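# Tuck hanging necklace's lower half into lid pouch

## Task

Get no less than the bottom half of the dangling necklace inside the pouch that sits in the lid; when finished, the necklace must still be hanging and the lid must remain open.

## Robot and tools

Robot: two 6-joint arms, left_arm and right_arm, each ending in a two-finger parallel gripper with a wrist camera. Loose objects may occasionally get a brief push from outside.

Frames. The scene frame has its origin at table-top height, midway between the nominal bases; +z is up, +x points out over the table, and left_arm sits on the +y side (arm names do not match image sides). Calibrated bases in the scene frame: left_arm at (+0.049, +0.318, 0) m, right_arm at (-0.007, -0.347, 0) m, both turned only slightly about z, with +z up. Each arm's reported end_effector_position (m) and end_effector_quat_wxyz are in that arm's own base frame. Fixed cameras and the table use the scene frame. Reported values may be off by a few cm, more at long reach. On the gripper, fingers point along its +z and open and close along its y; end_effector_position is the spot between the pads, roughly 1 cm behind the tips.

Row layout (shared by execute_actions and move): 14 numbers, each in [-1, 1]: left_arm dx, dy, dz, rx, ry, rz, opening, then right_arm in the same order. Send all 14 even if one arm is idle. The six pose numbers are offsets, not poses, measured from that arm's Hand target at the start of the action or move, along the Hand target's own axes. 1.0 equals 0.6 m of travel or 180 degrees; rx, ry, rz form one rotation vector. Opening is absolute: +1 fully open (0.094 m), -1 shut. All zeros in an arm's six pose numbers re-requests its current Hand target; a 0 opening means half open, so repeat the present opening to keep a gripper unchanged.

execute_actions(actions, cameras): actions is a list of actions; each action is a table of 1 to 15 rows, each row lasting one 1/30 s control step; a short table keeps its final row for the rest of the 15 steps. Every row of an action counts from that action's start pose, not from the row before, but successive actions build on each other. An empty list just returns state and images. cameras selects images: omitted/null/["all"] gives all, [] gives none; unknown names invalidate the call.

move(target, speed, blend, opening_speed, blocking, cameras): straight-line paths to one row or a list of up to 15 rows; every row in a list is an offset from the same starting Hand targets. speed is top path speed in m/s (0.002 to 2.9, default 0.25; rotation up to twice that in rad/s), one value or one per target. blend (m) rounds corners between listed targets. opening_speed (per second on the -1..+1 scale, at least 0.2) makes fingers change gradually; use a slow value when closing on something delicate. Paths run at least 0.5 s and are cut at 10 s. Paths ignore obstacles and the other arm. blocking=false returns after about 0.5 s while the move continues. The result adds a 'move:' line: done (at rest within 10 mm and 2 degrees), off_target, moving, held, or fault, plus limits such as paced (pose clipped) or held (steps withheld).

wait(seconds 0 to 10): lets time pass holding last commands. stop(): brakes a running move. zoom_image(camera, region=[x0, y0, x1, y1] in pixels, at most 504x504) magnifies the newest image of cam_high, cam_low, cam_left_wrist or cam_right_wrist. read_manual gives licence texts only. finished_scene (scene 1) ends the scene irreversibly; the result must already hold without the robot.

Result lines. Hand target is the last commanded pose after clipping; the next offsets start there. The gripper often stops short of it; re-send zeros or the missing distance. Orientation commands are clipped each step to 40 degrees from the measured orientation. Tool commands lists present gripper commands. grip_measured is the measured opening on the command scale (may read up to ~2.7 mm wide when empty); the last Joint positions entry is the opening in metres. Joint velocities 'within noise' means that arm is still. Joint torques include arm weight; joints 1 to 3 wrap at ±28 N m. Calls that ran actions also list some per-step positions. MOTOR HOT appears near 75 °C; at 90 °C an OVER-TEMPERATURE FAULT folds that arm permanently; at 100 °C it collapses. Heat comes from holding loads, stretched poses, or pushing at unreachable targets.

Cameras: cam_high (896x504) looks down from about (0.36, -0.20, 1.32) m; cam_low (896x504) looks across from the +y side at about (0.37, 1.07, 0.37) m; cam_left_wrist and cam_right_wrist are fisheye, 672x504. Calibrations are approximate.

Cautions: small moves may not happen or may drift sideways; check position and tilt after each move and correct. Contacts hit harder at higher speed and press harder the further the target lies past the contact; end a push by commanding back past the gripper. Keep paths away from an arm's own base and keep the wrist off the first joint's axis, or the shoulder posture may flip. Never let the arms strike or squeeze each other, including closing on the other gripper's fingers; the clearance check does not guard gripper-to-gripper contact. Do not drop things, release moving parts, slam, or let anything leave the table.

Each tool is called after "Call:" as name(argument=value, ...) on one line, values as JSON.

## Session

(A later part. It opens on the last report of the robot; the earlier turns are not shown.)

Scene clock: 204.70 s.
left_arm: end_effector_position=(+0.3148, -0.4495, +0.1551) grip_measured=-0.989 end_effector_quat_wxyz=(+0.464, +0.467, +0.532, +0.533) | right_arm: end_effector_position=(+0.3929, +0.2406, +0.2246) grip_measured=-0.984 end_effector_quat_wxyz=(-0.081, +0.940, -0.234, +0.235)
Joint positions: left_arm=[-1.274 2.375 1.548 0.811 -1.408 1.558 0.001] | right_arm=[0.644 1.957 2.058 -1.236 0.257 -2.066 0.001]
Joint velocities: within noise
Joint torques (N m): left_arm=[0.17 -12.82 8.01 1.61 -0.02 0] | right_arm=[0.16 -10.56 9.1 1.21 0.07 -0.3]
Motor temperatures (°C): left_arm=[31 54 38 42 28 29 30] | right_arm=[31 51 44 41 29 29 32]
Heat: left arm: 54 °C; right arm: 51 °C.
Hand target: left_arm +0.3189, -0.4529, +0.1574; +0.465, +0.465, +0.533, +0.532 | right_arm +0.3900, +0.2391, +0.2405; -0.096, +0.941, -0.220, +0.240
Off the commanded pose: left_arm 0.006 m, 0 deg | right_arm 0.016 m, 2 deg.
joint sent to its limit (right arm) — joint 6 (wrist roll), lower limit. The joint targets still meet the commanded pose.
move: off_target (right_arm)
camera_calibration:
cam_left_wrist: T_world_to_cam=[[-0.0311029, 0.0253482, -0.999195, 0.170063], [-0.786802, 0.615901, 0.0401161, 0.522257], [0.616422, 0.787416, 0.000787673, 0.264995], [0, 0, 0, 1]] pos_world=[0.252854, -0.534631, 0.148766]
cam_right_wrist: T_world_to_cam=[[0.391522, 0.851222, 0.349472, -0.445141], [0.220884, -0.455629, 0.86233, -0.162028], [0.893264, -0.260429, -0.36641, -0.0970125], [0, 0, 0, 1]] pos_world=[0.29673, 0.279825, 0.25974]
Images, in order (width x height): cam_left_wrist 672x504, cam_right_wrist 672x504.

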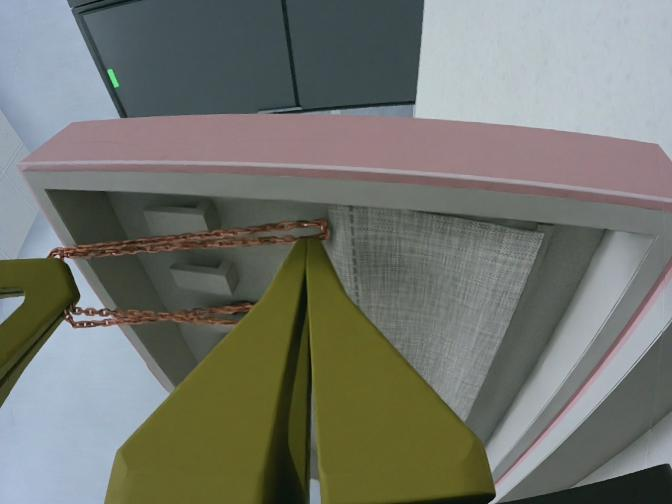

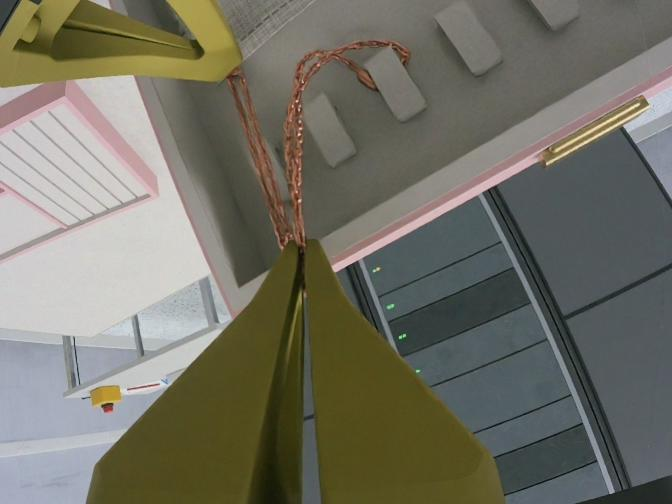

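Call:
move(target=[0, 0, 0.008, 0, 0, 0, -1, 0.0, 0.0, 0.0, 0, 0, 0, -1], speed=0.03, cameras=["cam_left_wrist", "cam_right_wrist"])

Call:
zoom_image(camera="cam_left_wrist", region=[260, 170, 400, 310])

Scene clock: 205.73 s.
left_arm: end_effector_position=(+0.3184, -0.4489, +0.1549) grip_measured=-0.989 end_effector_quat_wxyz=(+0.463, +0.467, +0.532, +0.533) | right_arm: end_effector_position=(+0.3928, +0.2405, +0.2246) grip_measured=-0.984 end_effector_quat_wxyz=(-0.081, +0.940, -0.234, +0.235)
Joint positions: left_arm=[-1.267 2.378 1.552 0.809 -1.402 1.558 0.001] | right_arm=[0.644 1.957 2.058 -1.237 0.257 -2.066 0.001]
Joint velocities: within noise
Joint torques (N m): left_arm=[0.49 -13.03 8.25 1.72 0 0.03] | right_arm=[0.12 -10.55 9.11 1.21 0.07 -0.3]
Motor temperatures (°C): left_arm=[31 54 38 42 28 29 30] | right_arm=[31 51 44 41 29 29 32]
Heat: left arm: 54 °C; right arm: 51 °C.
Hand target: left_arm +0.3236, -0.4523, +0.1573; +0.465, +0.465, +0.533, +0.532 | right_arm +0.3900, +0.2391, +0.2405; -0.096, +0.941, -0.220, +0.240
Off the commanded pose: left_arm 0.007 m, 0 deg | right_arm 0.016 m, 2 deg.
joint sent to its limit (right arm) — joint 6 (wrist roll), lower limit. The joint targets still meet the commanded pose.
move: off_target (right_arm)
camera_calibration:
cam_left_wrist: T_world_to_cam=[[-0.0312729, 0.0252975, -0.999191, 0.169981], [-0.787497, 0.615005, 0.0402179, 0.524551], [0.615525, 0.788117, 0.000688648, 0.262942], [0, 0, 0, 1]] pos_world=[0.256551, -0.534131, 0.148566]
cam_right_wrist: T_world_to_cam=[[0.39157, 0.851305, 0.349217, -0.445113], [0.221156, -0.455469, 0.862344, -0.162158], [0.893176, -0.260436, -0.366619, -0.0969299], [0, 0, 0, 1]] pos_world=[0.29673, 0.279825, 0.259741]
Images, in order (width x height): cam_left_wrist 672x504, cam_right_wrist 672x504.

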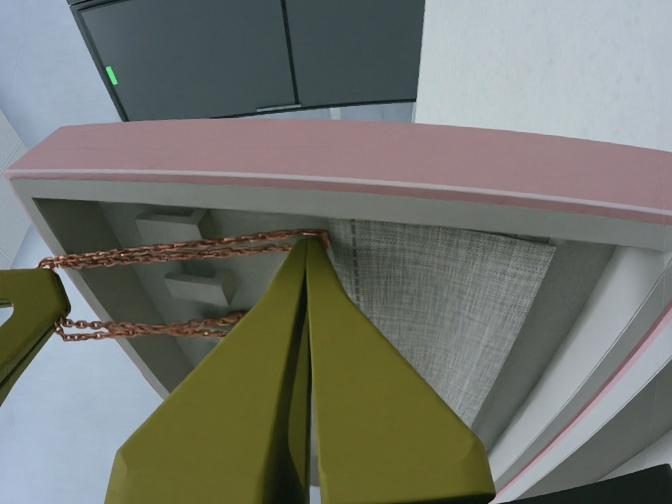

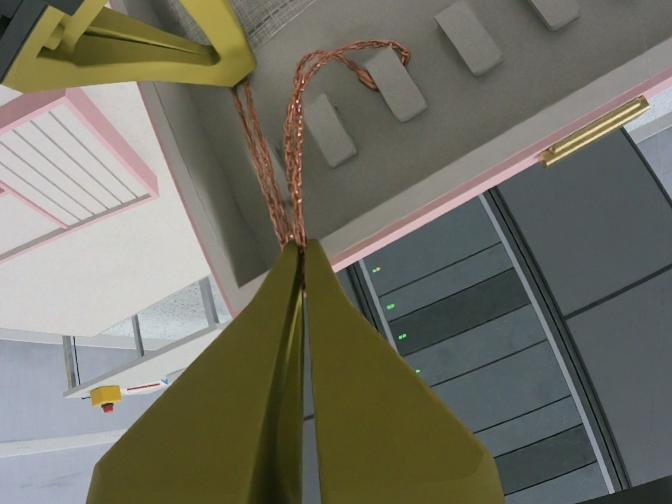

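Scaled by 3.600 from the camera's 672x504 image, which has a finer 960x720 frame.

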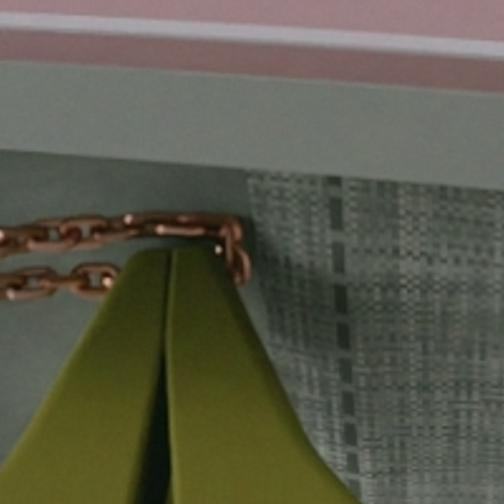

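Call:
move(target=[0, 0, 0.0035, 0, 0, 0, -1, 0.0, 0.0, 0.0, 0, 0, 0, -1], speed=0.03, cameras=["cam_left_wrist", "cam_right_wrist"])

Call:
zoom_image(camera="cam_left_wrist", region=[260, 170, 400, 310])

Scene clock: 208.57 s.
left_arm: end_effector_position=(+0.3199, -0.4486, +0.1546) grip_measured=-0.989 end_effector_quat_wxyz=(+0.463, +0.468, +0.532, +0.533) | right_arm: end_effector_position=(+0.3928, +0.2405, +0.2246) grip_measured=-0.984 end_effector_quat_wxyz=(-0.081, +0.940, -0.234, +0.235)
Joint positions: left_arm=[-1.264 2.378 1.552 0.808 -1.398 1.558 0.001] | right_arm=[0.644 1.957 2.058 -1.237 0.257 -2.066 0.001]
Joint velocities: within noise
Joint torques (N m): left_arm=[0.73 -12.77 8.32 1.66 0.02 0.08] | right_arm=[0.1 -10.55 9.11 1.21 0.07 -0.3]
Motor temperatures (°C): left_arm=[31 54 38 42 28 29 30] | right_arm=[31 52 44 40 29 29 32]
Heat: left arm: 54 °C; right arm: 52 °C.
Hand target: left_arm +0.3256, -0.4520, +0.1572; +0.465, +0.465, +0.533, +0.533 | right_arm +0.3900, +0.2391, +0.2405; -0.096, +0.941, -0.220, +0.240
Off the commanded pose: left_arm 0.007 m, 0 deg | right_arm 0.016 m, 2 deg.
joint sent to its limit (right arm) — joint 6 (wrist roll), lower limit. The joint targets still meet the commanded pose.
move: off_target (right_arm)
camera_calibration:
cam_left_wrist: T_world_to_cam=[[-0.0318759, 0.027102, -0.999124, 0.170628], [-0.786977, 0.615564, 0.0418052, 0.525357], [0.616158, 0.787621, 0.00170701, 0.261184], [0, 0, 0, 1]] pos_world=[0.257952, -0.533729, 0.14807]
cam_right_wrist: T_world_to_cam=[[0.391332, 0.851471, 0.349079, -0.445052], [0.221317, -0.455278, 0.862404, -0.162276], [0.89324, -0.260229, -0.366609, -0.0970094], [0, 0, 0, 1]] pos_world=[0.29673, 0.279824, 0.259741]
Images, in order (width x height): cam_left_wrist 672x504, cam_right_wrist 672x504.

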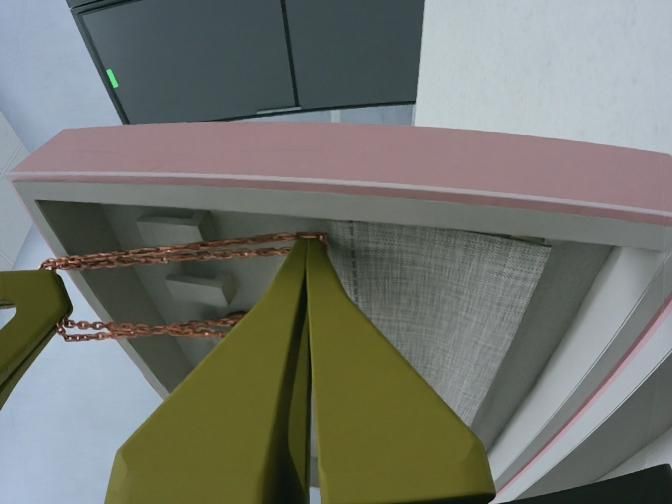

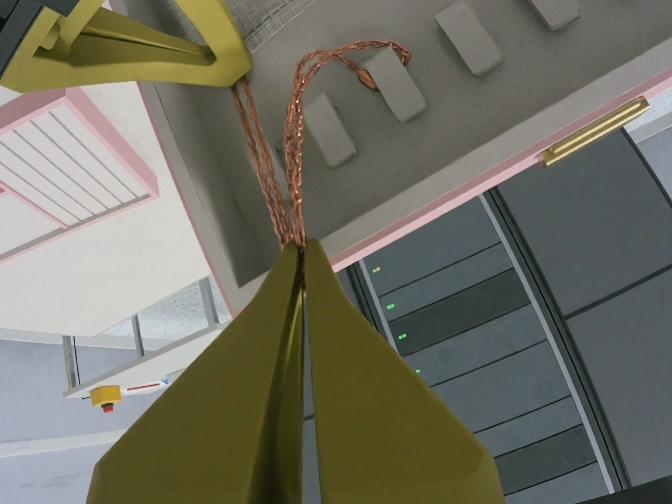

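Scaled by 3.600 from the camera's 672x504 image, which has a finer 960x720 frame.

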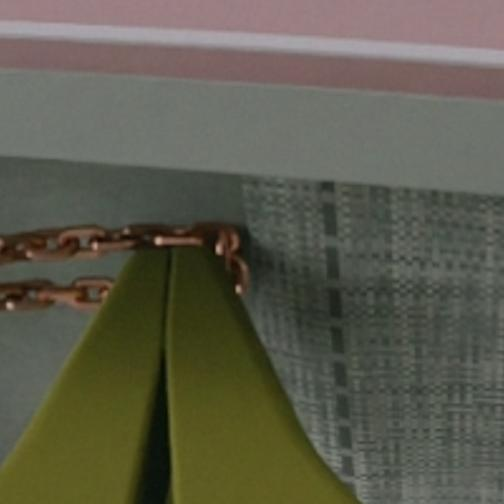

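Call:
move(target=[[0, 0, 0.002, 0, 0, 0, -1, 0.0, 0.0, 0.0, 0, 0, 0, -1], [0, 0, 0.002, 0, 0, 0, -1, -0.00547, 0.00383, 0.01155, 0, 0, 0, -1]], speed=0.03, cameras=["cam_left_wrist", "cam_right_wrist"])

Call:
zoom_image(camera="cam_left_wrist", region=[260, 170, 400, 310])

Scene clock: 209.90 s.
left_arm: end_effector_position=(+0.3206, -0.4487, +0.1545) grip_measured=-0.989 end_effector_quat_wxyz=(+0.463, +0.468, +0.532, +0.533) | right_arm: end_effector_position=(+0.3929, +0.2406, +0.2205) grip_measured=-0.984 end_effector_quat_wxyz=(-0.079, +0.940, -0.234, +0.233)
Joint positions: left_arm=[-1.262 2.378 1.552 0.807 -1.395 1.558 0.001] | right_arm=[0.644 1.955 2.04 -1.224 0.257 -2.066 0.001]
Joint velocities: within noise
Joint torques (N m): left_arm=[0.62 -12.86 8.53 1.71 -0.02 0.05] | right_arm=[0.14 -11.33 6.17 1.41 0.07 -0.3]
Motor temperatures (°C): left_arm=[31 54 39 42 28 29 30] | right_arm=[31 52 44 40 29 29 32]
Heat: left arm: 54 °C; right arm: 52 °C.
Hand target: left_arm +0.3268, -0.4519, +0.1572; +0.465, +0.465, +0.533, +0.532 | right_arm +0.3900, +0.2390, +0.2325; -0.096, +0.941, -0.220, +0.240
Off the commanded pose: left_arm 0.007 m, 0 deg | right_arm 0.012 m, 3 deg.
joint sent to its limit (right arm) — joint 6 (wrist roll), lower limit. The joint targets still meet the commanded pose.
move: off_target (right_arm)
camera_calibration:
cam_left_wrist: T_world_to_cam=[[-0.0320237, 0.0275534, -0.999107, 0.170924], [-0.78609, 0.616669, 0.0422025, 0.526132], [0.617281, 0.78674, 0.00191148, 0.260022], [0, 0, 0, 1]] pos_world=[0.258555, -0.533729, 0.14807]
cam_right_wrist: T_world_to_cam=[[0.392399, 0.852261, 0.34594, -0.443561], [0.223959, -0.453315, 0.862756, -0.160322], [0.892113, -0.261068, -0.368752, -0.0973854], [0, 0, 0, 1]] pos_world=[0.296837, 0.279929, 0.255853]
Images, in order (width x height): cam_left_wrist 672x504, cam_right_wrist 672x504.

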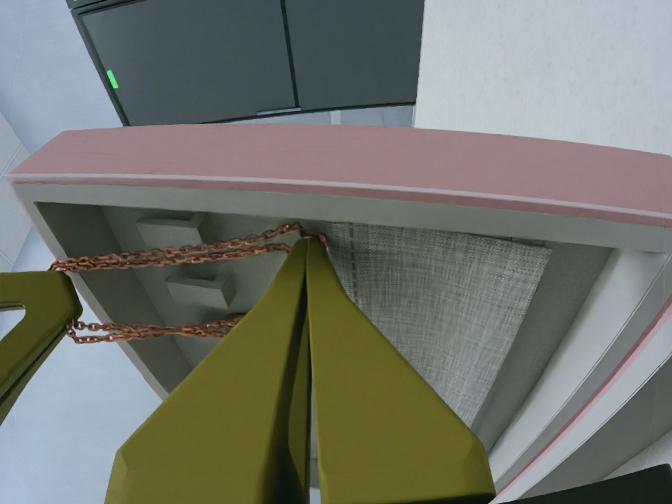

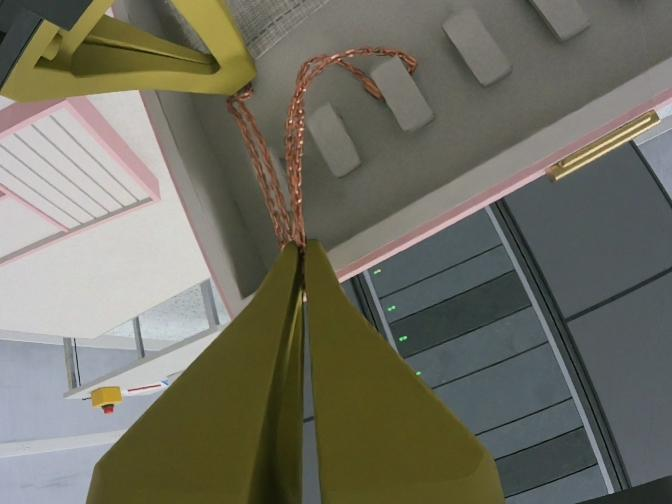

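Scaled by 3.600 from the camera's 672x504 image, which has a finer 960x720 frame.

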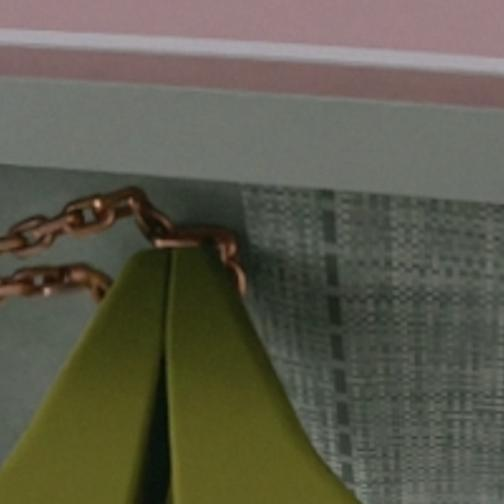

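Call:
move(target=[0, 0, -0.0075, 0, 0, 0, -1, 0.0, 0.0, 0.0, 0, 0, 0, -1], speed=0.02, cameras=["cam_left_wrist", "cam_right_wrist"])

Call:
zoom_image(camera="cam_left_wrist", region=[260, 170, 400, 310])

Scene clock: 211.10 s.
left_arm: end_effector_position=(+0.3206, -0.4487, +0.1545) grip_measured=-0.989 end_effector_quat_wxyz=(+0.463, +0.468, +0.531, +0.533) | right_arm: end_effector_position=(+0.3929, +0.2406, +0.2205) grip_measured=-0.984 end_effector_quat_wxyz=(-0.079, +0.940, -0.234, +0.233)
Joint positions: left_arm=[-1.262 2.378 1.552 0.807 -1.395 1.558 0.001] | right_arm=[0.644 1.955 2.04 -1.224 0.257 -2.066 0.001]
Joint velocities: within noise
Joint torques (N m): left_arm=[-0.17 -13.09 8.18 1.69 -0.06 0.04] | right_arm=[0.14 -11.3 6.16 1.44 0.07 -0.3]
Motor temperatures (°C): left_arm=[31 54 39 42 28 29 30] | right_arm=[31 52 44 40 29 29 32]
Heat: left arm: 54 °C; right arm: 52 °C.
Hand target: left_arm +0.3223, -0.4525, +0.1572; +0.465, +0.465, +0.533, +0.533 | right_arm +0.3900, +0.2390, +0.2325; -0.096, +0.941, -0.220, +0.240
Off the commanded pose: left_arm 0.005 m, 0 deg | right_arm 0.012 m, 3 deg.
joint sent to its limit (right arm) — joint 6 (wrist roll), lower limit. The joint targets still meet the commanded pose.
move: off_target (right_arm)
camera_calibration:
cam_left_wrist: T_world_to_cam=[[-0.0321316, 0.0278968, -0.999094, 0.171034], [-0.786083, 0.616658, 0.0424994, 0.526084], [0.617285, 0.786737, 0.00211496, 0.259989], [0, 0, 0, 1]] pos_world=[0.258555, -0.533728, 0.147971]
cam_right_wrist: T_world_to_cam=[[0.392399, 0.852261, 0.34594, -0.443561], [0.223959, -0.453315, 0.862756, -0.160322], [0.892113, -0.261068, -0.368752, -0.0973854], [0, 0, 0, 1]] pos_world=[0.296837, 0.279929, 0.255853]
Images, in order (width x height): cam_left_wrist 672x504, cam_right_wrist 672x504.

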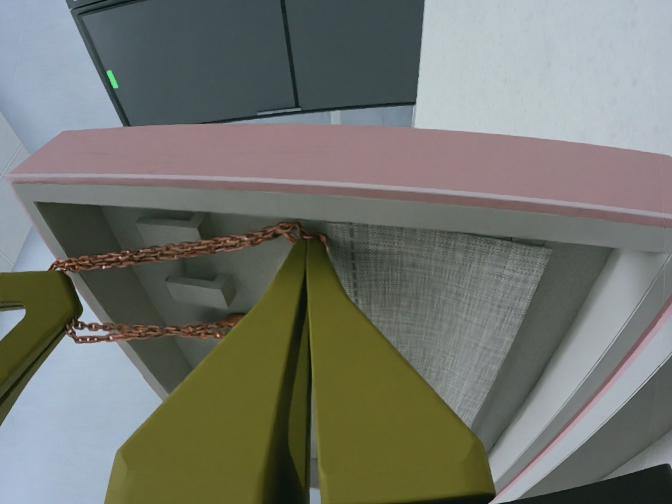

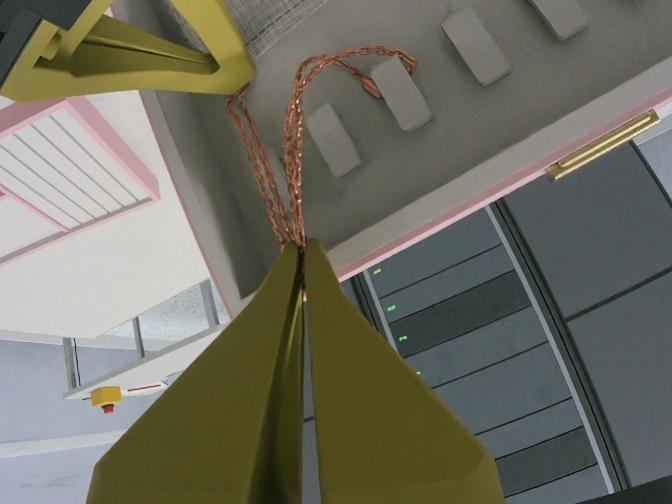

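Scaled by 3.600 from the camera's 672x504 image, which has a finer 960x720 frame.

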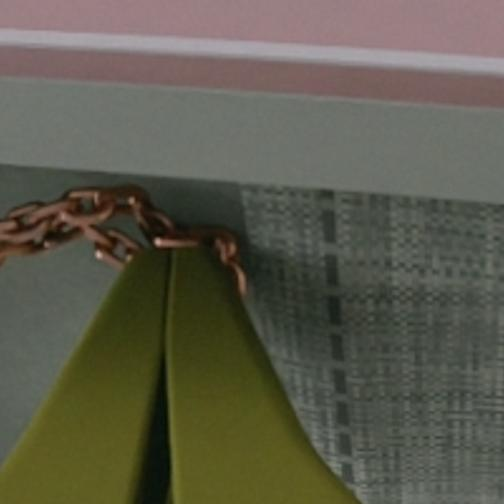

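Call:
move(target=[0, -0.0083, -0.001, 0, 0, 0, -1, 0.0, 0.0, 0.0, 0, 0, 0, -1], speed=0.02, cameras=["cam_left_wrist", "cam_right_wrist"])

Call:
zoom_image(camera="cam_left_wrist", region=[260, 170, 400, 310])

Scene clock: 212.30 s.
left_arm: end_effector_position=(+0.3207, -0.4488, +0.1522) grip_measured=-0.989 end_effector_quat_wxyz=(+0.462, +0.470, +0.531, +0.534) | right_arm: end_effector_position=(+0.3930, +0.2407, +0.2206) grip_measured=-0.984 end_effector_quat_wxyz=(-0.080, +0.940, -0.234, +0.234)
Joint positions: left_arm=[-1.262 2.383 1.552 0.807 -1.395 1.558 0.001] | right_arm=[0.644 1.955 2.04 -1.223 0.257 -2.066 0.001]
Joint velocities: within noise
Joint torques (N m): left_arm=[-0.17 -12.66 7.87 1.81 -0.06 -0.01] | right_arm=[0.14 -11.29 6.15 1.45 0.07 -0.3]
Motor temperatures (°C): left_arm=[31 54 39 42 28 29 30] | right_arm=[31 52 44 40 29 29 32]
Heat: left arm: 54 °C; right arm: 52 °C.
Hand target: left_arm +0.3217, -0.4526, +0.1522; +0.465, +0.465, +0.533, +0.533 | right_arm +0.3900, +0.2390, +0.2325; -0.096, +0.941, -0.220, +0.240
Off the commanded pose: left_arm 0.004 m, 1 deg | right_arm 0.012 m, 3 deg.
joint sent to its limit (right arm) — joint 6 (wrist roll), lower limit. The joint targets still meet the commanded pose.
move: off_target (right_arm)
camera_calibration:
cam_left_wrist: T_world_to_cam=[[-0.0335277, 0.0322253, -0.998918, 0.171097], [-0.785995, 0.6165, 0.0462695, 0.525675], [0.617324, 0.786695, 0.00465904, 0.259606], [0, 0, 0, 1]] pos_world=[0.258653, -0.533823, 0.14538]
cam_right_wrist: T_world_to_cam=[[0.392172, 0.852122, 0.34654, -0.44373], [0.223343, -0.453648, 0.862741, -0.160017], [0.892367, -0.260945, -0.368224, -0.0976935], [0, 0, 0, 1]] pos_world=[0.296935, 0.280028, 0.25585]
Images, in order (width x height): cam_left_wrist 672x504, cam_right_wrist 672x504.

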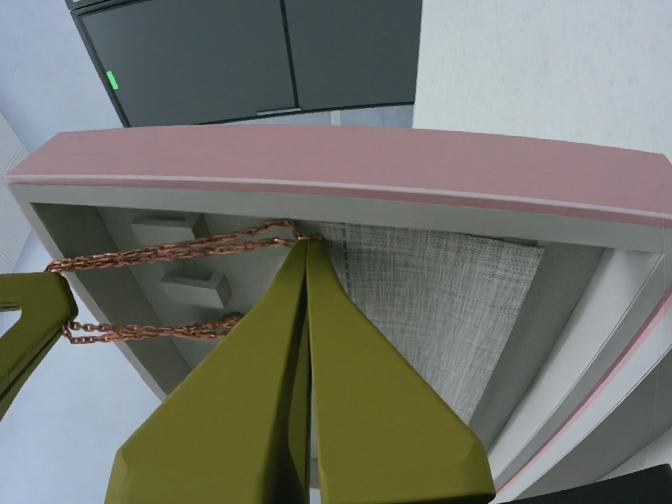

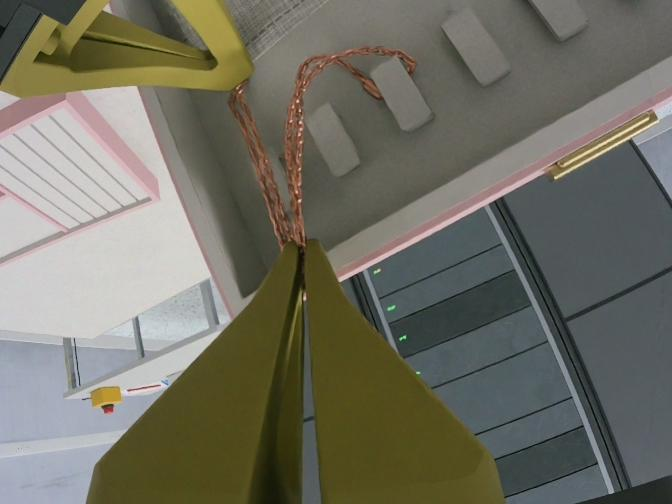

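Scaled by 3.600 from the camera's 672x504 image, which has a finer 960x720 frame.

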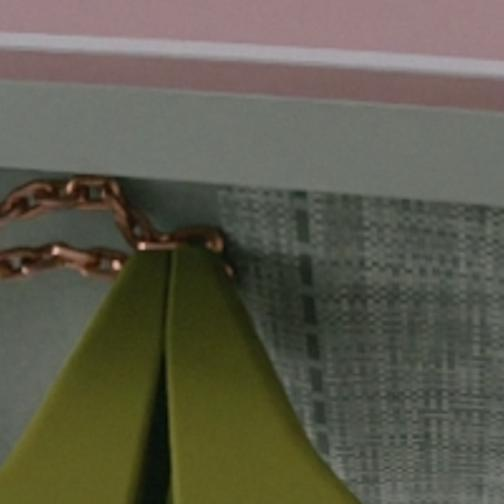

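Call:
move(target=[0, -0.006, -0.001, 0, 0, 0, -1, 0.0, 0.0, 0.0, 0, 0, 0, -1], speed=0.02, cameras=["cam_left_wrist", "cam_right_wrist"])

Call:
zoom_image(camera="cam_left_wrist", region=[260, 170, 400, 310])

Scene clock: 213.53 s.
left_arm: end_effector_position=(+0.3203, -0.4496, +0.1469) grip_measured=-0.989 end_effector_quat_wxyz=(+0.459, +0.473, +0.529, +0.535) | right_arm: end_effector_position=(+0.3931, +0.2407, +0.2206) grip_measured=-0.984 end_effector_quat_wxyz=(-0.080, +0.940, -0.234, +0.234)
Joint positions: left_arm=[-1.263 2.393 1.552 0.808 -1.395 1.558 0.001] | right_arm=[0.644 1.955 2.04 -1.223 0.257 -2.066 0.001]
Joint velocities: within noise
Joint torques (N m): left_arm=[-0.31 -13.08 7.75 1.88 -0.06 0.02] | right_arm=[0.13 -11.3 6.16 1.43 0.08 -0.3]
Motor temperatures (°C): left_arm=[31 54 39 42 28 29 30] | right_arm=[31 52 44 40 29 29 32]
Heat: left arm: 54 °C; right arm: 52 °C.
Hand target: left_arm +0.3213, -0.4526, +0.1487; +0.465, +0.465, +0.533, +0.533 | right_arm +0.3900, +0.2390, +0.2325; -0.096, +0.941, -0.220, +0.240
Off the commanded pose: left_arm 0.004 m, 1 deg | right_arm 0.012 m, 3 deg.
joint sent to its limit (right arm) — joint 6 (wrist roll), lower limit. The joint targets still meet the commanded pose.
move: off_target (right_arm)
camera_calibration:
cam_left_wrist: T_world_to_cam=[[-0.0363254, 0.041344, -0.998484, 0.170759], [-0.785151, 0.616937, 0.0541095, 0.524839], [0.618239, 0.785926, 0.0100508, 0.259008], [0, 0, 0, 1]] pos_world=[0.258152, -0.534413, 0.139498]
cam_right_wrist: T_world_to_cam=[[0.392064, 0.85203, 0.346887, -0.443799], [0.223083, -0.453878, 0.862687, -0.159883], [0.89248, -0.260844, -0.368023, -0.0978959], [0, 0, 0, 1]] pos_world=[0.297035, 0.280028, 0.255849]
Images, in order (width x height): cam_left_wrist 672x504, cam_right_wrist 672x504.

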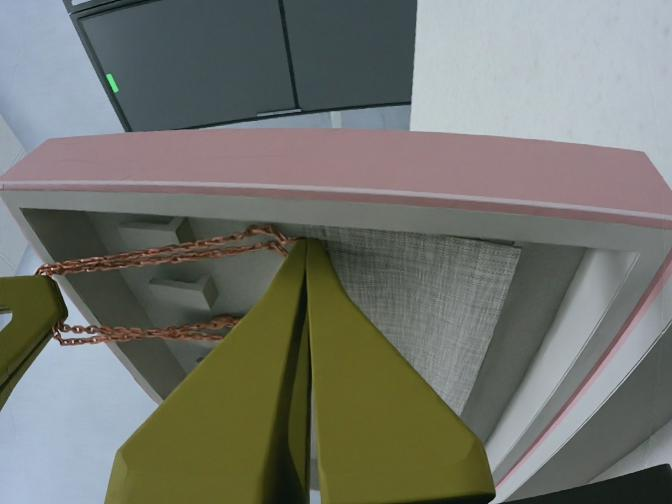

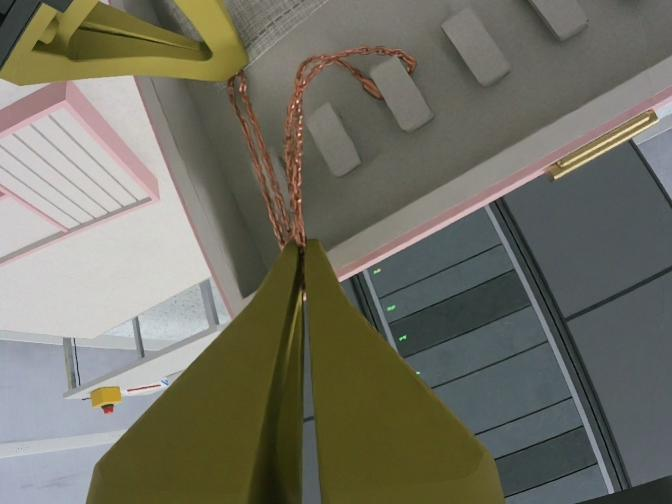

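Scaled by 3.600 from the camera's 672x504 image, which has a finer 960x720 frame.

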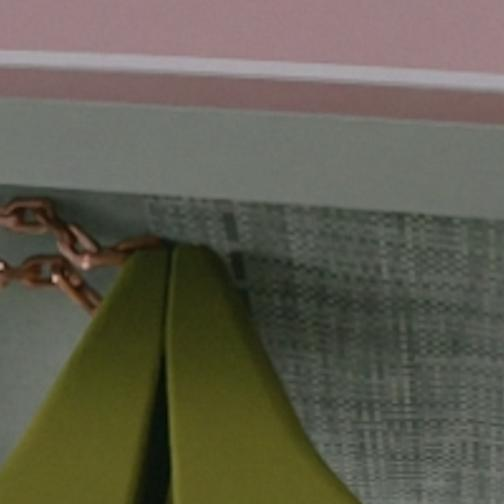

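Call:
move(target=[0, 0.0, -0.02, 0, 0, 0, -1, 0.0, 0.0, 0.0, 0, 0, 0, -1], speed=0.03, cameras=["cam_left_wrist", "cam_right_wrist"])

Call:
zoom_image(camera="cam_left_wrist", region=[260, 170, 400, 310])

Scene clock: 215.23 s.
left_arm: end_effector_position=(+0.3118, -0.4521, +0.1470) grip_measured=-0.989 end_effector_quat_wxyz=(+0.459, +0.473, +0.529, +0.535) | right_arm: end_effector_position=(+0.3931, +0.2407, +0.2206) grip_measured=-0.984 end_effector_quat_wxyz=(-0.080, +0.940, -0.234, +0.234)
Joint positions: left_arm=[-1.281 2.393 1.552 0.808 -1.414 1.558 0.001] | right_arm=[0.644 1.955 2.04 -1.223 0.257 -2.066 0.001]
Joint velocities: within noise
Joint torques (N m): left_arm=[-0.88 -13.44 6.52 1.86 -0.15 -0.07] | right_arm=[0.13 -11.3 6.15 1.43 0.08 -0.3]
Motor temperatures (°C): left_arm=[31 54 39 42 28 29 30] | right_arm=[31 52 44 40 29 29 32]
Heat: left arm: 54 °C; right arm: 52 °C.
Hand target: left_arm +0.3093, -0.4543, +0.1487; +0.465, +0.465, +0.533, +0.532 | right_arm +0.3900, +0.2390, +0.2325; -0.096, +0.941, -0.220, +0.240
Off the commanded pose: left_arm 0.004 m, 1 deg | right_arm 0.012 m, 3 deg.
joint sent to its limit (right arm) — joint 6 (wrist roll), lower limit. The joint targets still meet the commanded pose.
move: off_target (right_arm)
camera_calibration:
cam_left_wrist: T_world_to_cam=[[-0.0357919, 0.0415302, -0.998496, 0.170627], [-0.785403, 0.616643, 0.0538013, 0.519712], [0.61795, 0.786147, 0.0105471, 0.266426], [0, 0, 0, 1]] pos_world=[0.249652, -0.537013, 0.139599]
cam_right_wrist: T_world_to_cam=[[0.392064, 0.85203, 0.346887, -0.443799], [0.223083, -0.453878, 0.862687, -0.159883], [0.89248, -0.260844, -0.368023, -0.0978959], [0, 0, 0, 1]] pos_world=[0.297035, 0.280028, 0.255849]
Images, in order (width x height): cam_left_wrist 672x504, cam_right_wrist 672x504.

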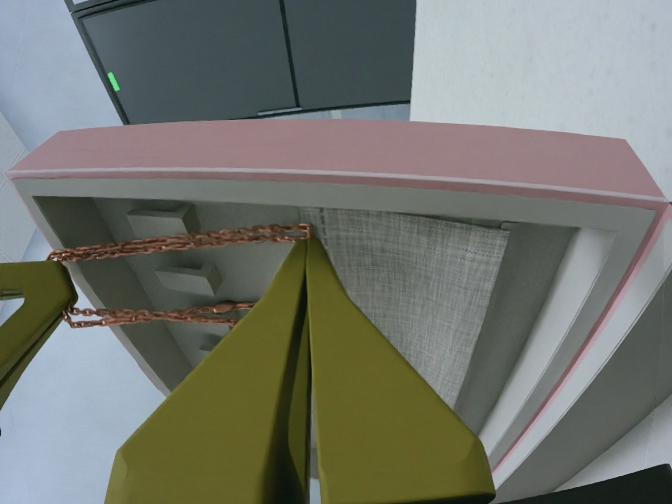

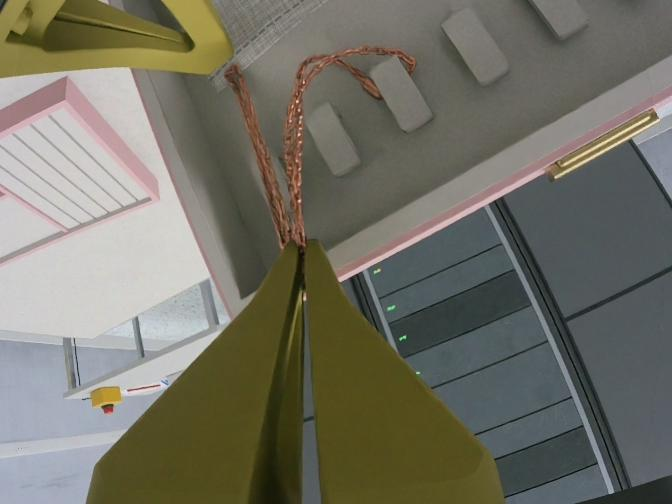

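Scaled by 3.600 from the camera's 672x504 image, which has a finer 960x720 frame.

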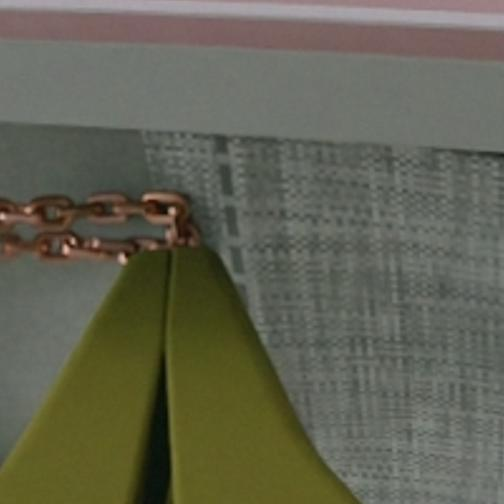

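Call:
zoom_image(camera="cam_right_wrist", region=[180, 20, 290, 120])

Scaled by 4.582 from the camera's 672x504 image, which has a finer 960x720 frame.

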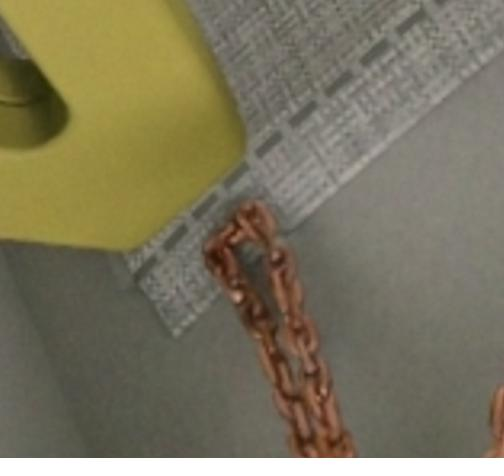

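Call:
move(target=[[0, 0, -0.0333, 0, 0, 0, -1, 0.00894, -0.00625, -0.0322, 0, 0, 0, -1], [0.0733, 0, -0.0333, 0, 0, 0, -1, -0.05324, -0.09498, -0.0322, 0, 0, 0, -1]], speed=0.08, cameras=["cam_left_wrist", "cam_right_wrist"])

Scene clock: 219.03 s.
left_arm: end_effector_position=(+0.2810, -0.4177, +0.1273) grip_measured=-0.989 end_effector_quat_wxyz=(+0.451, +0.483, +0.521, +0.540) | right_arm: end_effector_position=(+0.3740, +0.3021, +0.2592) grip_measured=-0.984 end_effector_quat_wxyz=(-0.106, +0.940, -0.213, +0.243)
Joint positions: left_arm=[-1.324 2.306 1.303 0.921 -1.452 1.542 0.001] | right_arm=[0.782 2.132 2.464 -1.444 0.29 -1.981 0.001]
Joint velocities: within noise
Joint torques (N m): left_arm=[0.32 -17.22 4.34 1.92 -0.09 0.01] | right_arm=[0.39 -7.47 8.25 1.29 0.28 -0.03]
Motor temperatures (°C): left_arm=[31 55 39 42 28 29 30] | right_arm=[31 52 44 40 29 29 32]
Heat: left arm: 55 °C; right arm: 52 °C.
Hand target: left_arm +0.2836, -0.4133, +0.1489; +0.465, +0.465, +0.533, +0.532 | right_arm +0.3763, +0.3027, +0.2524; -0.096, +0.941, -0.220, +0.240
Off the commanded pose: left_arm 0.022 m, 3 deg | right_arm 0.007 m, 1 deg.
move: off_target (left_arm)
camera_calibration:
cam_left_wrist: T_world_to_cam=[[-0.0439894, 0.0723146, -0.996411, 0.163245], [-0.781847, 0.618394, 0.0793968, 0.471791], [0.621917, 0.782534, 0.0293362, 0.253565], [0, 0, 0, 1]] pos_world=[0.218353, -0.501981, 0.117762]
cam_right_wrist: T_world_to_cam=[[0.337813, 0.857153, 0.388807, -0.494145], [0.217789, -0.473066, 0.853684, -0.150945], [0.915669, -0.203708, -0.346486, -0.0821444], [0, 0, 0, 1]] pos_world=[0.27502, 0.335418, 0.292524]
Images, in order (width x height): cam_left_wrist 672x504, cam_right_wrist 672x504.

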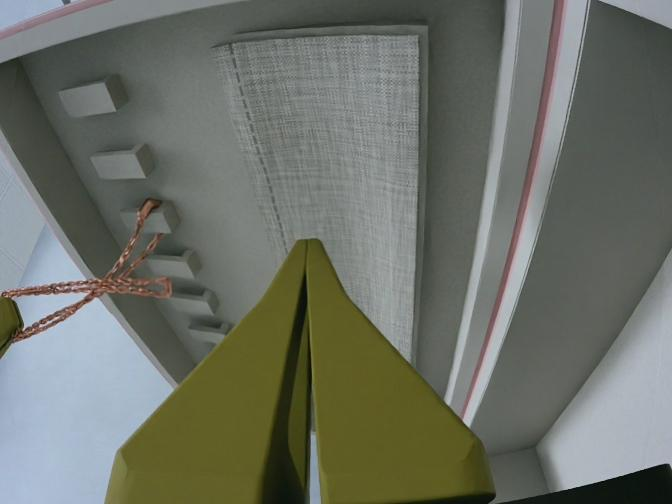

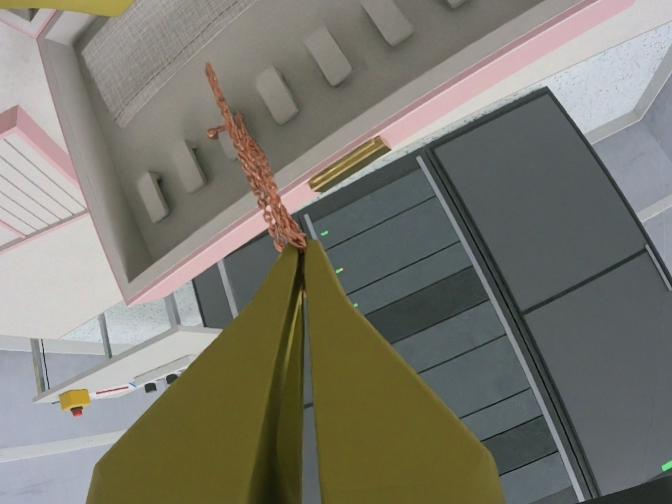

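Call:
zoom_image(camera="cam_left_wrist", region=[200, 10, 330, 110])

Call:
zoom_image(camera="cam_left_wrist", region=[300, 10, 440, 120])

Call:
zoom_image(camera="cam_right_wrist", region=[60, 0, 250, 140])

Scaled by 3.877 from the camera's 672x504 image, which has a finer 960x720 frame.

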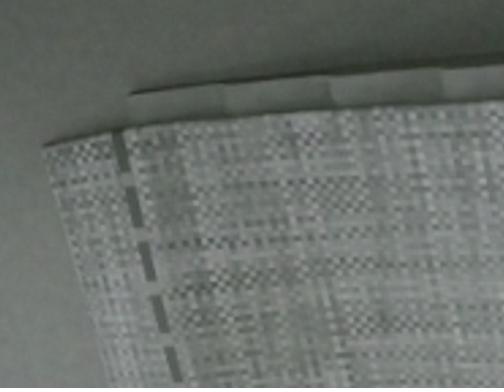

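Scaled by 3.600 from the camera's 672x504 image, which has a finer 960x720 frame.

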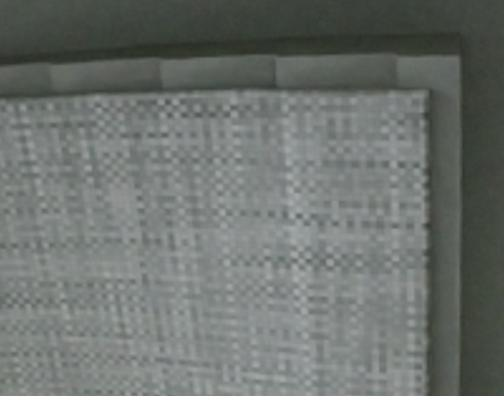

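Scaled by 2.653 from the camera's 672x504 image, which has a finer 960x720 frame.

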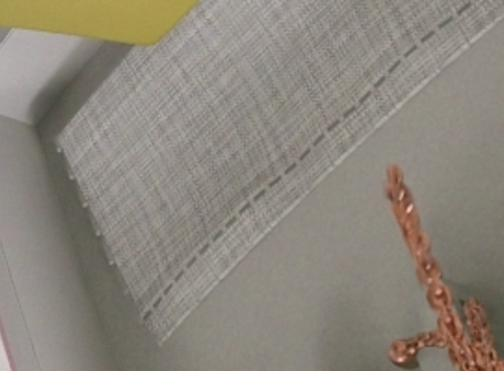

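Call:
move(target=[0.0112, 0.0018, 0.01, 0.1, 0, 0, -0.5, 0, 0, 0, 0, 0, 0, -1], speed=0.08, opening_speed=0.8, cameras=["cam_left_wrist", "cam_right_wrist"])

Scene clock: 223.33 s.
left_arm: end_effector_position=(+0.2843, -0.4030, +0.1452) grip_measured=-0.502 end_effector_quat_wxyz=(+0.381, +0.541, +0.601, +0.449) | right_arm: end_effector_position=(+0.3739, +0.3019, +0.2593) grip_measured=-0.984 end_effector_quat_wxyz=(-0.105, +0.940, -0.214, +0.243)
Joint positions: left_arm=[-1.291 2.168 1.66 -0.639 -1.228 0.477 0.023] | right_arm=[0.782 2.132 2.464 -1.445 0.291 -1.98 0.001]
Joint velocities: within noise
Joint torques (N m): left_arm=[0.35 -12.14 8.49 0.89 -0.37 -0.17] | right_arm=[0.38 -7.43 8.32 1.26 0.27 -0.03]
Motor temperatures (°C): left_arm=[31 58 39 42 28 29 30] | right_arm=[31 52 44 40 29 29 32]
Heat: left arm: 58 °C; right arm: 52 °C.
Hand target: left_arm +0.2886, -0.4059, +0.1500; +0.387, +0.532, +0.610, +0.442 | right_arm +0.3763, +0.3027, +0.2525; -0.096, +0.941, -0.220, +0.240
Off the commanded pose: left_arm 0.007 m, 2 deg | right_arm 0.007 m, 1 deg.
move: done
camera_calibration:
cam_left_wrist: T_world_to_cam=[[-0.333413, 0.00975629, -0.94273, 0.229519], [-0.73646, 0.621605, 0.266895, 0.425152], [0.58861, 0.78327, -0.200066, 0.282577], [0, 0, 0, 1]] pos_world=[0.223304, -0.48785, 0.159438]
cam_right_wrist: T_world_to_cam=[[0.338562, 0.856977, 0.388545, -0.494134], [0.217212, -0.472959, 0.85389, -0.150927], [0.91553, -0.204698, -0.346272, -0.0818567], [0, 0, 0, 1]] pos_world=[0.27502, 0.335323, 0.292524]
Images, in order (width x height): cam_left_wrist 672x504, cam_right_wrist 672x504.

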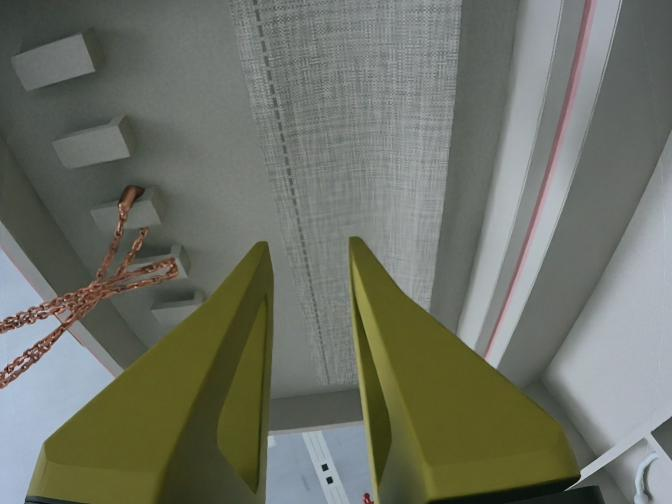

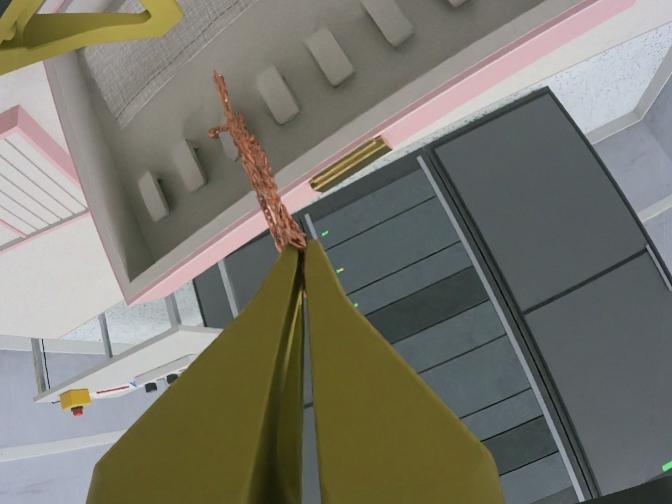

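Call:
move(target=[-0.0083, 0.0082, 0.0327, 0, 0, 0, -0.5, 0, 0, 0, 0, 0, 0, -1], speed=0.08, cameras=["cam_left_wrist", "cam_right_wrist"])

Scene clock: 225.00 s.
left_arm: end_effector_position=(+0.3056, -0.4014, +0.1450) grip_measured=-0.502 end_effector_quat_wxyz=(+0.378, +0.536, +0.606, +0.449) | right_arm: end_effector_position=(+0.3739, +0.3019, +0.2592) grip_measured=-0.984 end_effector_quat_wxyz=(-0.105, +0.940, -0.214, +0.243)
Joint positions: left_arm=[-1.244 2.177 1.667 -0.56 -1.209 0.554 0.023] | right_arm=[0.782 2.132 2.464 -1.446 0.291 -1.98 0.001]
Joint velocities: within noise
Joint torques (N m): left_arm=[0.01 -12 8.25 1.33 -0.4 0.08] | right_arm=[0.35 -7.45 8.32 1.25 0.26 -0.03]
Motor temperatures (°C): left_arm=[31 58 39 42 28 29 30] | right_arm=[31 52 44 40 29 29 32]
Heat: left arm: 58 °C; right arm: 52 °C.
Hand target: left_arm +0.3093, -0.4081, +0.1485; +0.387, +0.532, +0.610, +0.442 | right_arm +0.3763, +0.3027, +0.2524; -0.096, +0.941, -0.220, +0.240
Off the commanded pose: left_arm 0.008 m, 1 deg | right_arm 0.007 m, 1 deg.
move: done
camera_calibration:
cam_left_wrist: T_world_to_cam=[[-0.337323, 0.000380264, -0.941389, 0.23355], [-0.743918, 0.612698, 0.266811, 0.438609], [0.576888, 0.790317, -0.206394, 0.276136], [0, 0, 0, 1]] pos_world=[0.245771, -0.487059, 0.159829]
cam_right_wrist: T_world_to_cam=[[0.338688, 0.857064, 0.388242, -0.494077], [0.21744, -0.472756, 0.853945, -0.151052], [0.915429, -0.204802, -0.346476, -0.0816427], [0, 0, 0, 1]] pos_world=[0.274921, 0.335324, 0.292525]
Images, in order (width x height): cam_left_wrist 672x504, cam_right_wrist 672x504.

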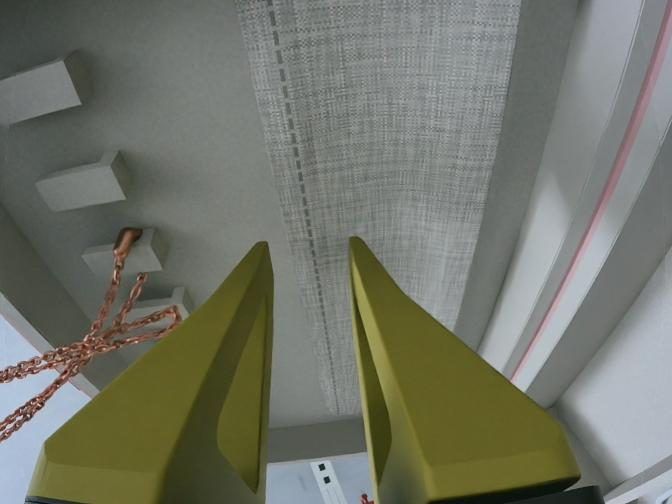

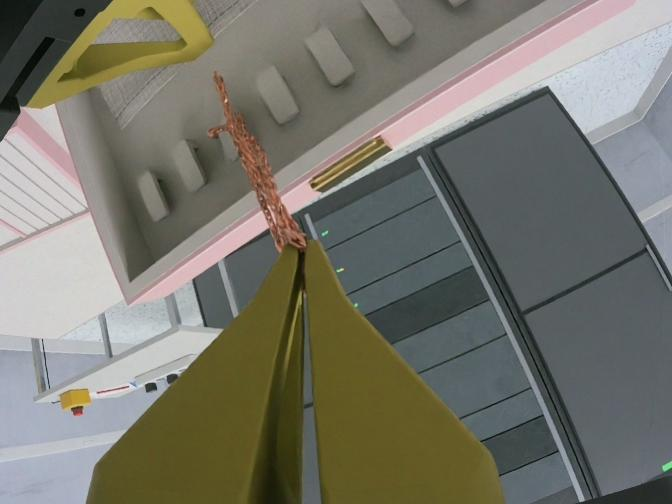

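Call:
move(target=[-0.0067, -0.0025, 0.0158, 0, 0, 0, -0.5, 0, 0, 0, 0, 0, 0, -1], speed=0.04, cameras=["cam_left_wrist", "cam_right_wrist"])

Scene clock: 226.47 s.
left_arm: end_effector_position=(+0.3123, -0.4044, +0.1383) grip_measured=-0.502 end_effector_quat_wxyz=(+0.377, +0.540, +0.604, +0.449) | right_arm: end_effector_position=(+0.3739, +0.3019, +0.2592) grip_measured=-0.984 end_effector_quat_wxyz=(-0.105, +0.940, -0.214, +0.243)
Joint positions: left_arm=[-1.232 2.195 1.667 -0.511 -1.2 0.594 0.023] | right_arm=[0.782 2.132 2.464 -1.446 0.291 -1.98 0.001]
Joint velocities: within noise
Joint torques (N m): left_arm=[0.55 -12.15 8.9 1.44 -0.38 0.05] | right_arm=[0.38 -7.43 8.34 1.26 0.27 -0.04]
Motor temperatures (°C): left_arm=[31 58 39 42 28 29 30] | right_arm=[31 52 44 40 29 29 32]
Heat: left arm: 58 °C; right arm: 52 °C.
Hand target: left_arm +0.3184, -0.4109, +0.1441; +0.386, +0.532, +0.610, +0.443 | right_arm +0.3763, +0.3027, +0.2524; -0.096, +0.941, -0.220, +0.240
Off the commanded pose: left_arm 0.011 m, 2 deg | right_arm 0.007 m, 1 deg.
move: off_target (left_arm)
camera_calibration:
cam_left_wrist: T_world_to_cam=[[-0.340286, 0.00777257, -0.94029, 0.233336], [-0.740239, 0.614439, 0.272968, 0.445934], [0.579872, 0.788926, -0.203331, 0.271303], [0, 0, 0, 1]] pos_world=[0.252177, -0.489851, 0.152842]
cam_right_wrist: T_world_to_cam=[[0.338688, 0.857064, 0.388242, -0.494077], [0.21744, -0.472756, 0.853945, -0.151052], [0.915429, -0.204802, -0.346476, -0.0816427], [0, 0, 0, 1]] pos_world=[0.274921, 0.335324, 0.292525]
Images, in order (width x height): cam_left_wrist 672x504, cam_right_wrist 672x504.

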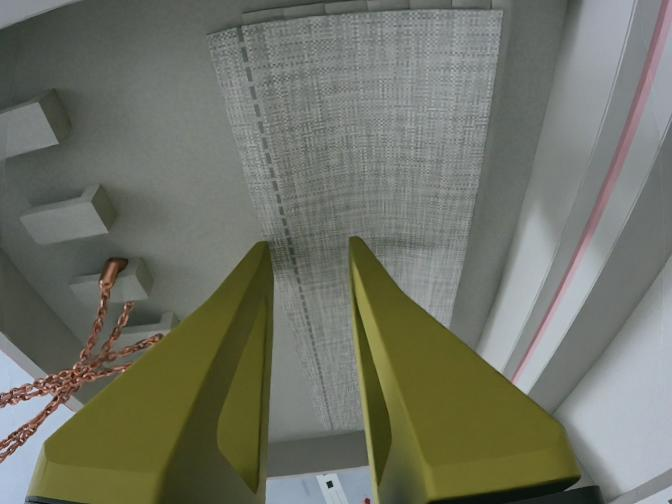

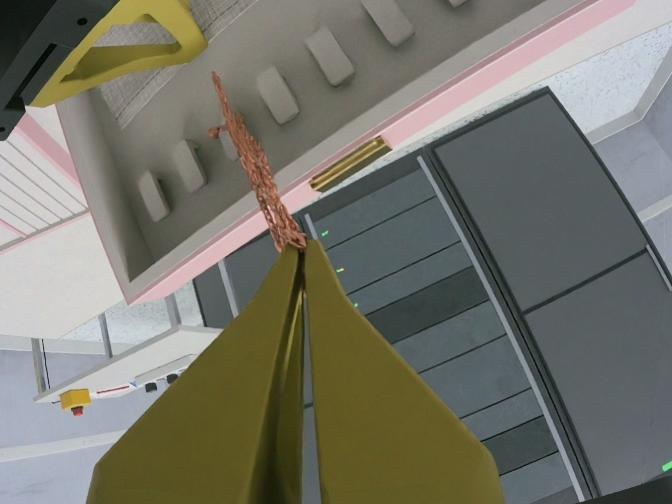

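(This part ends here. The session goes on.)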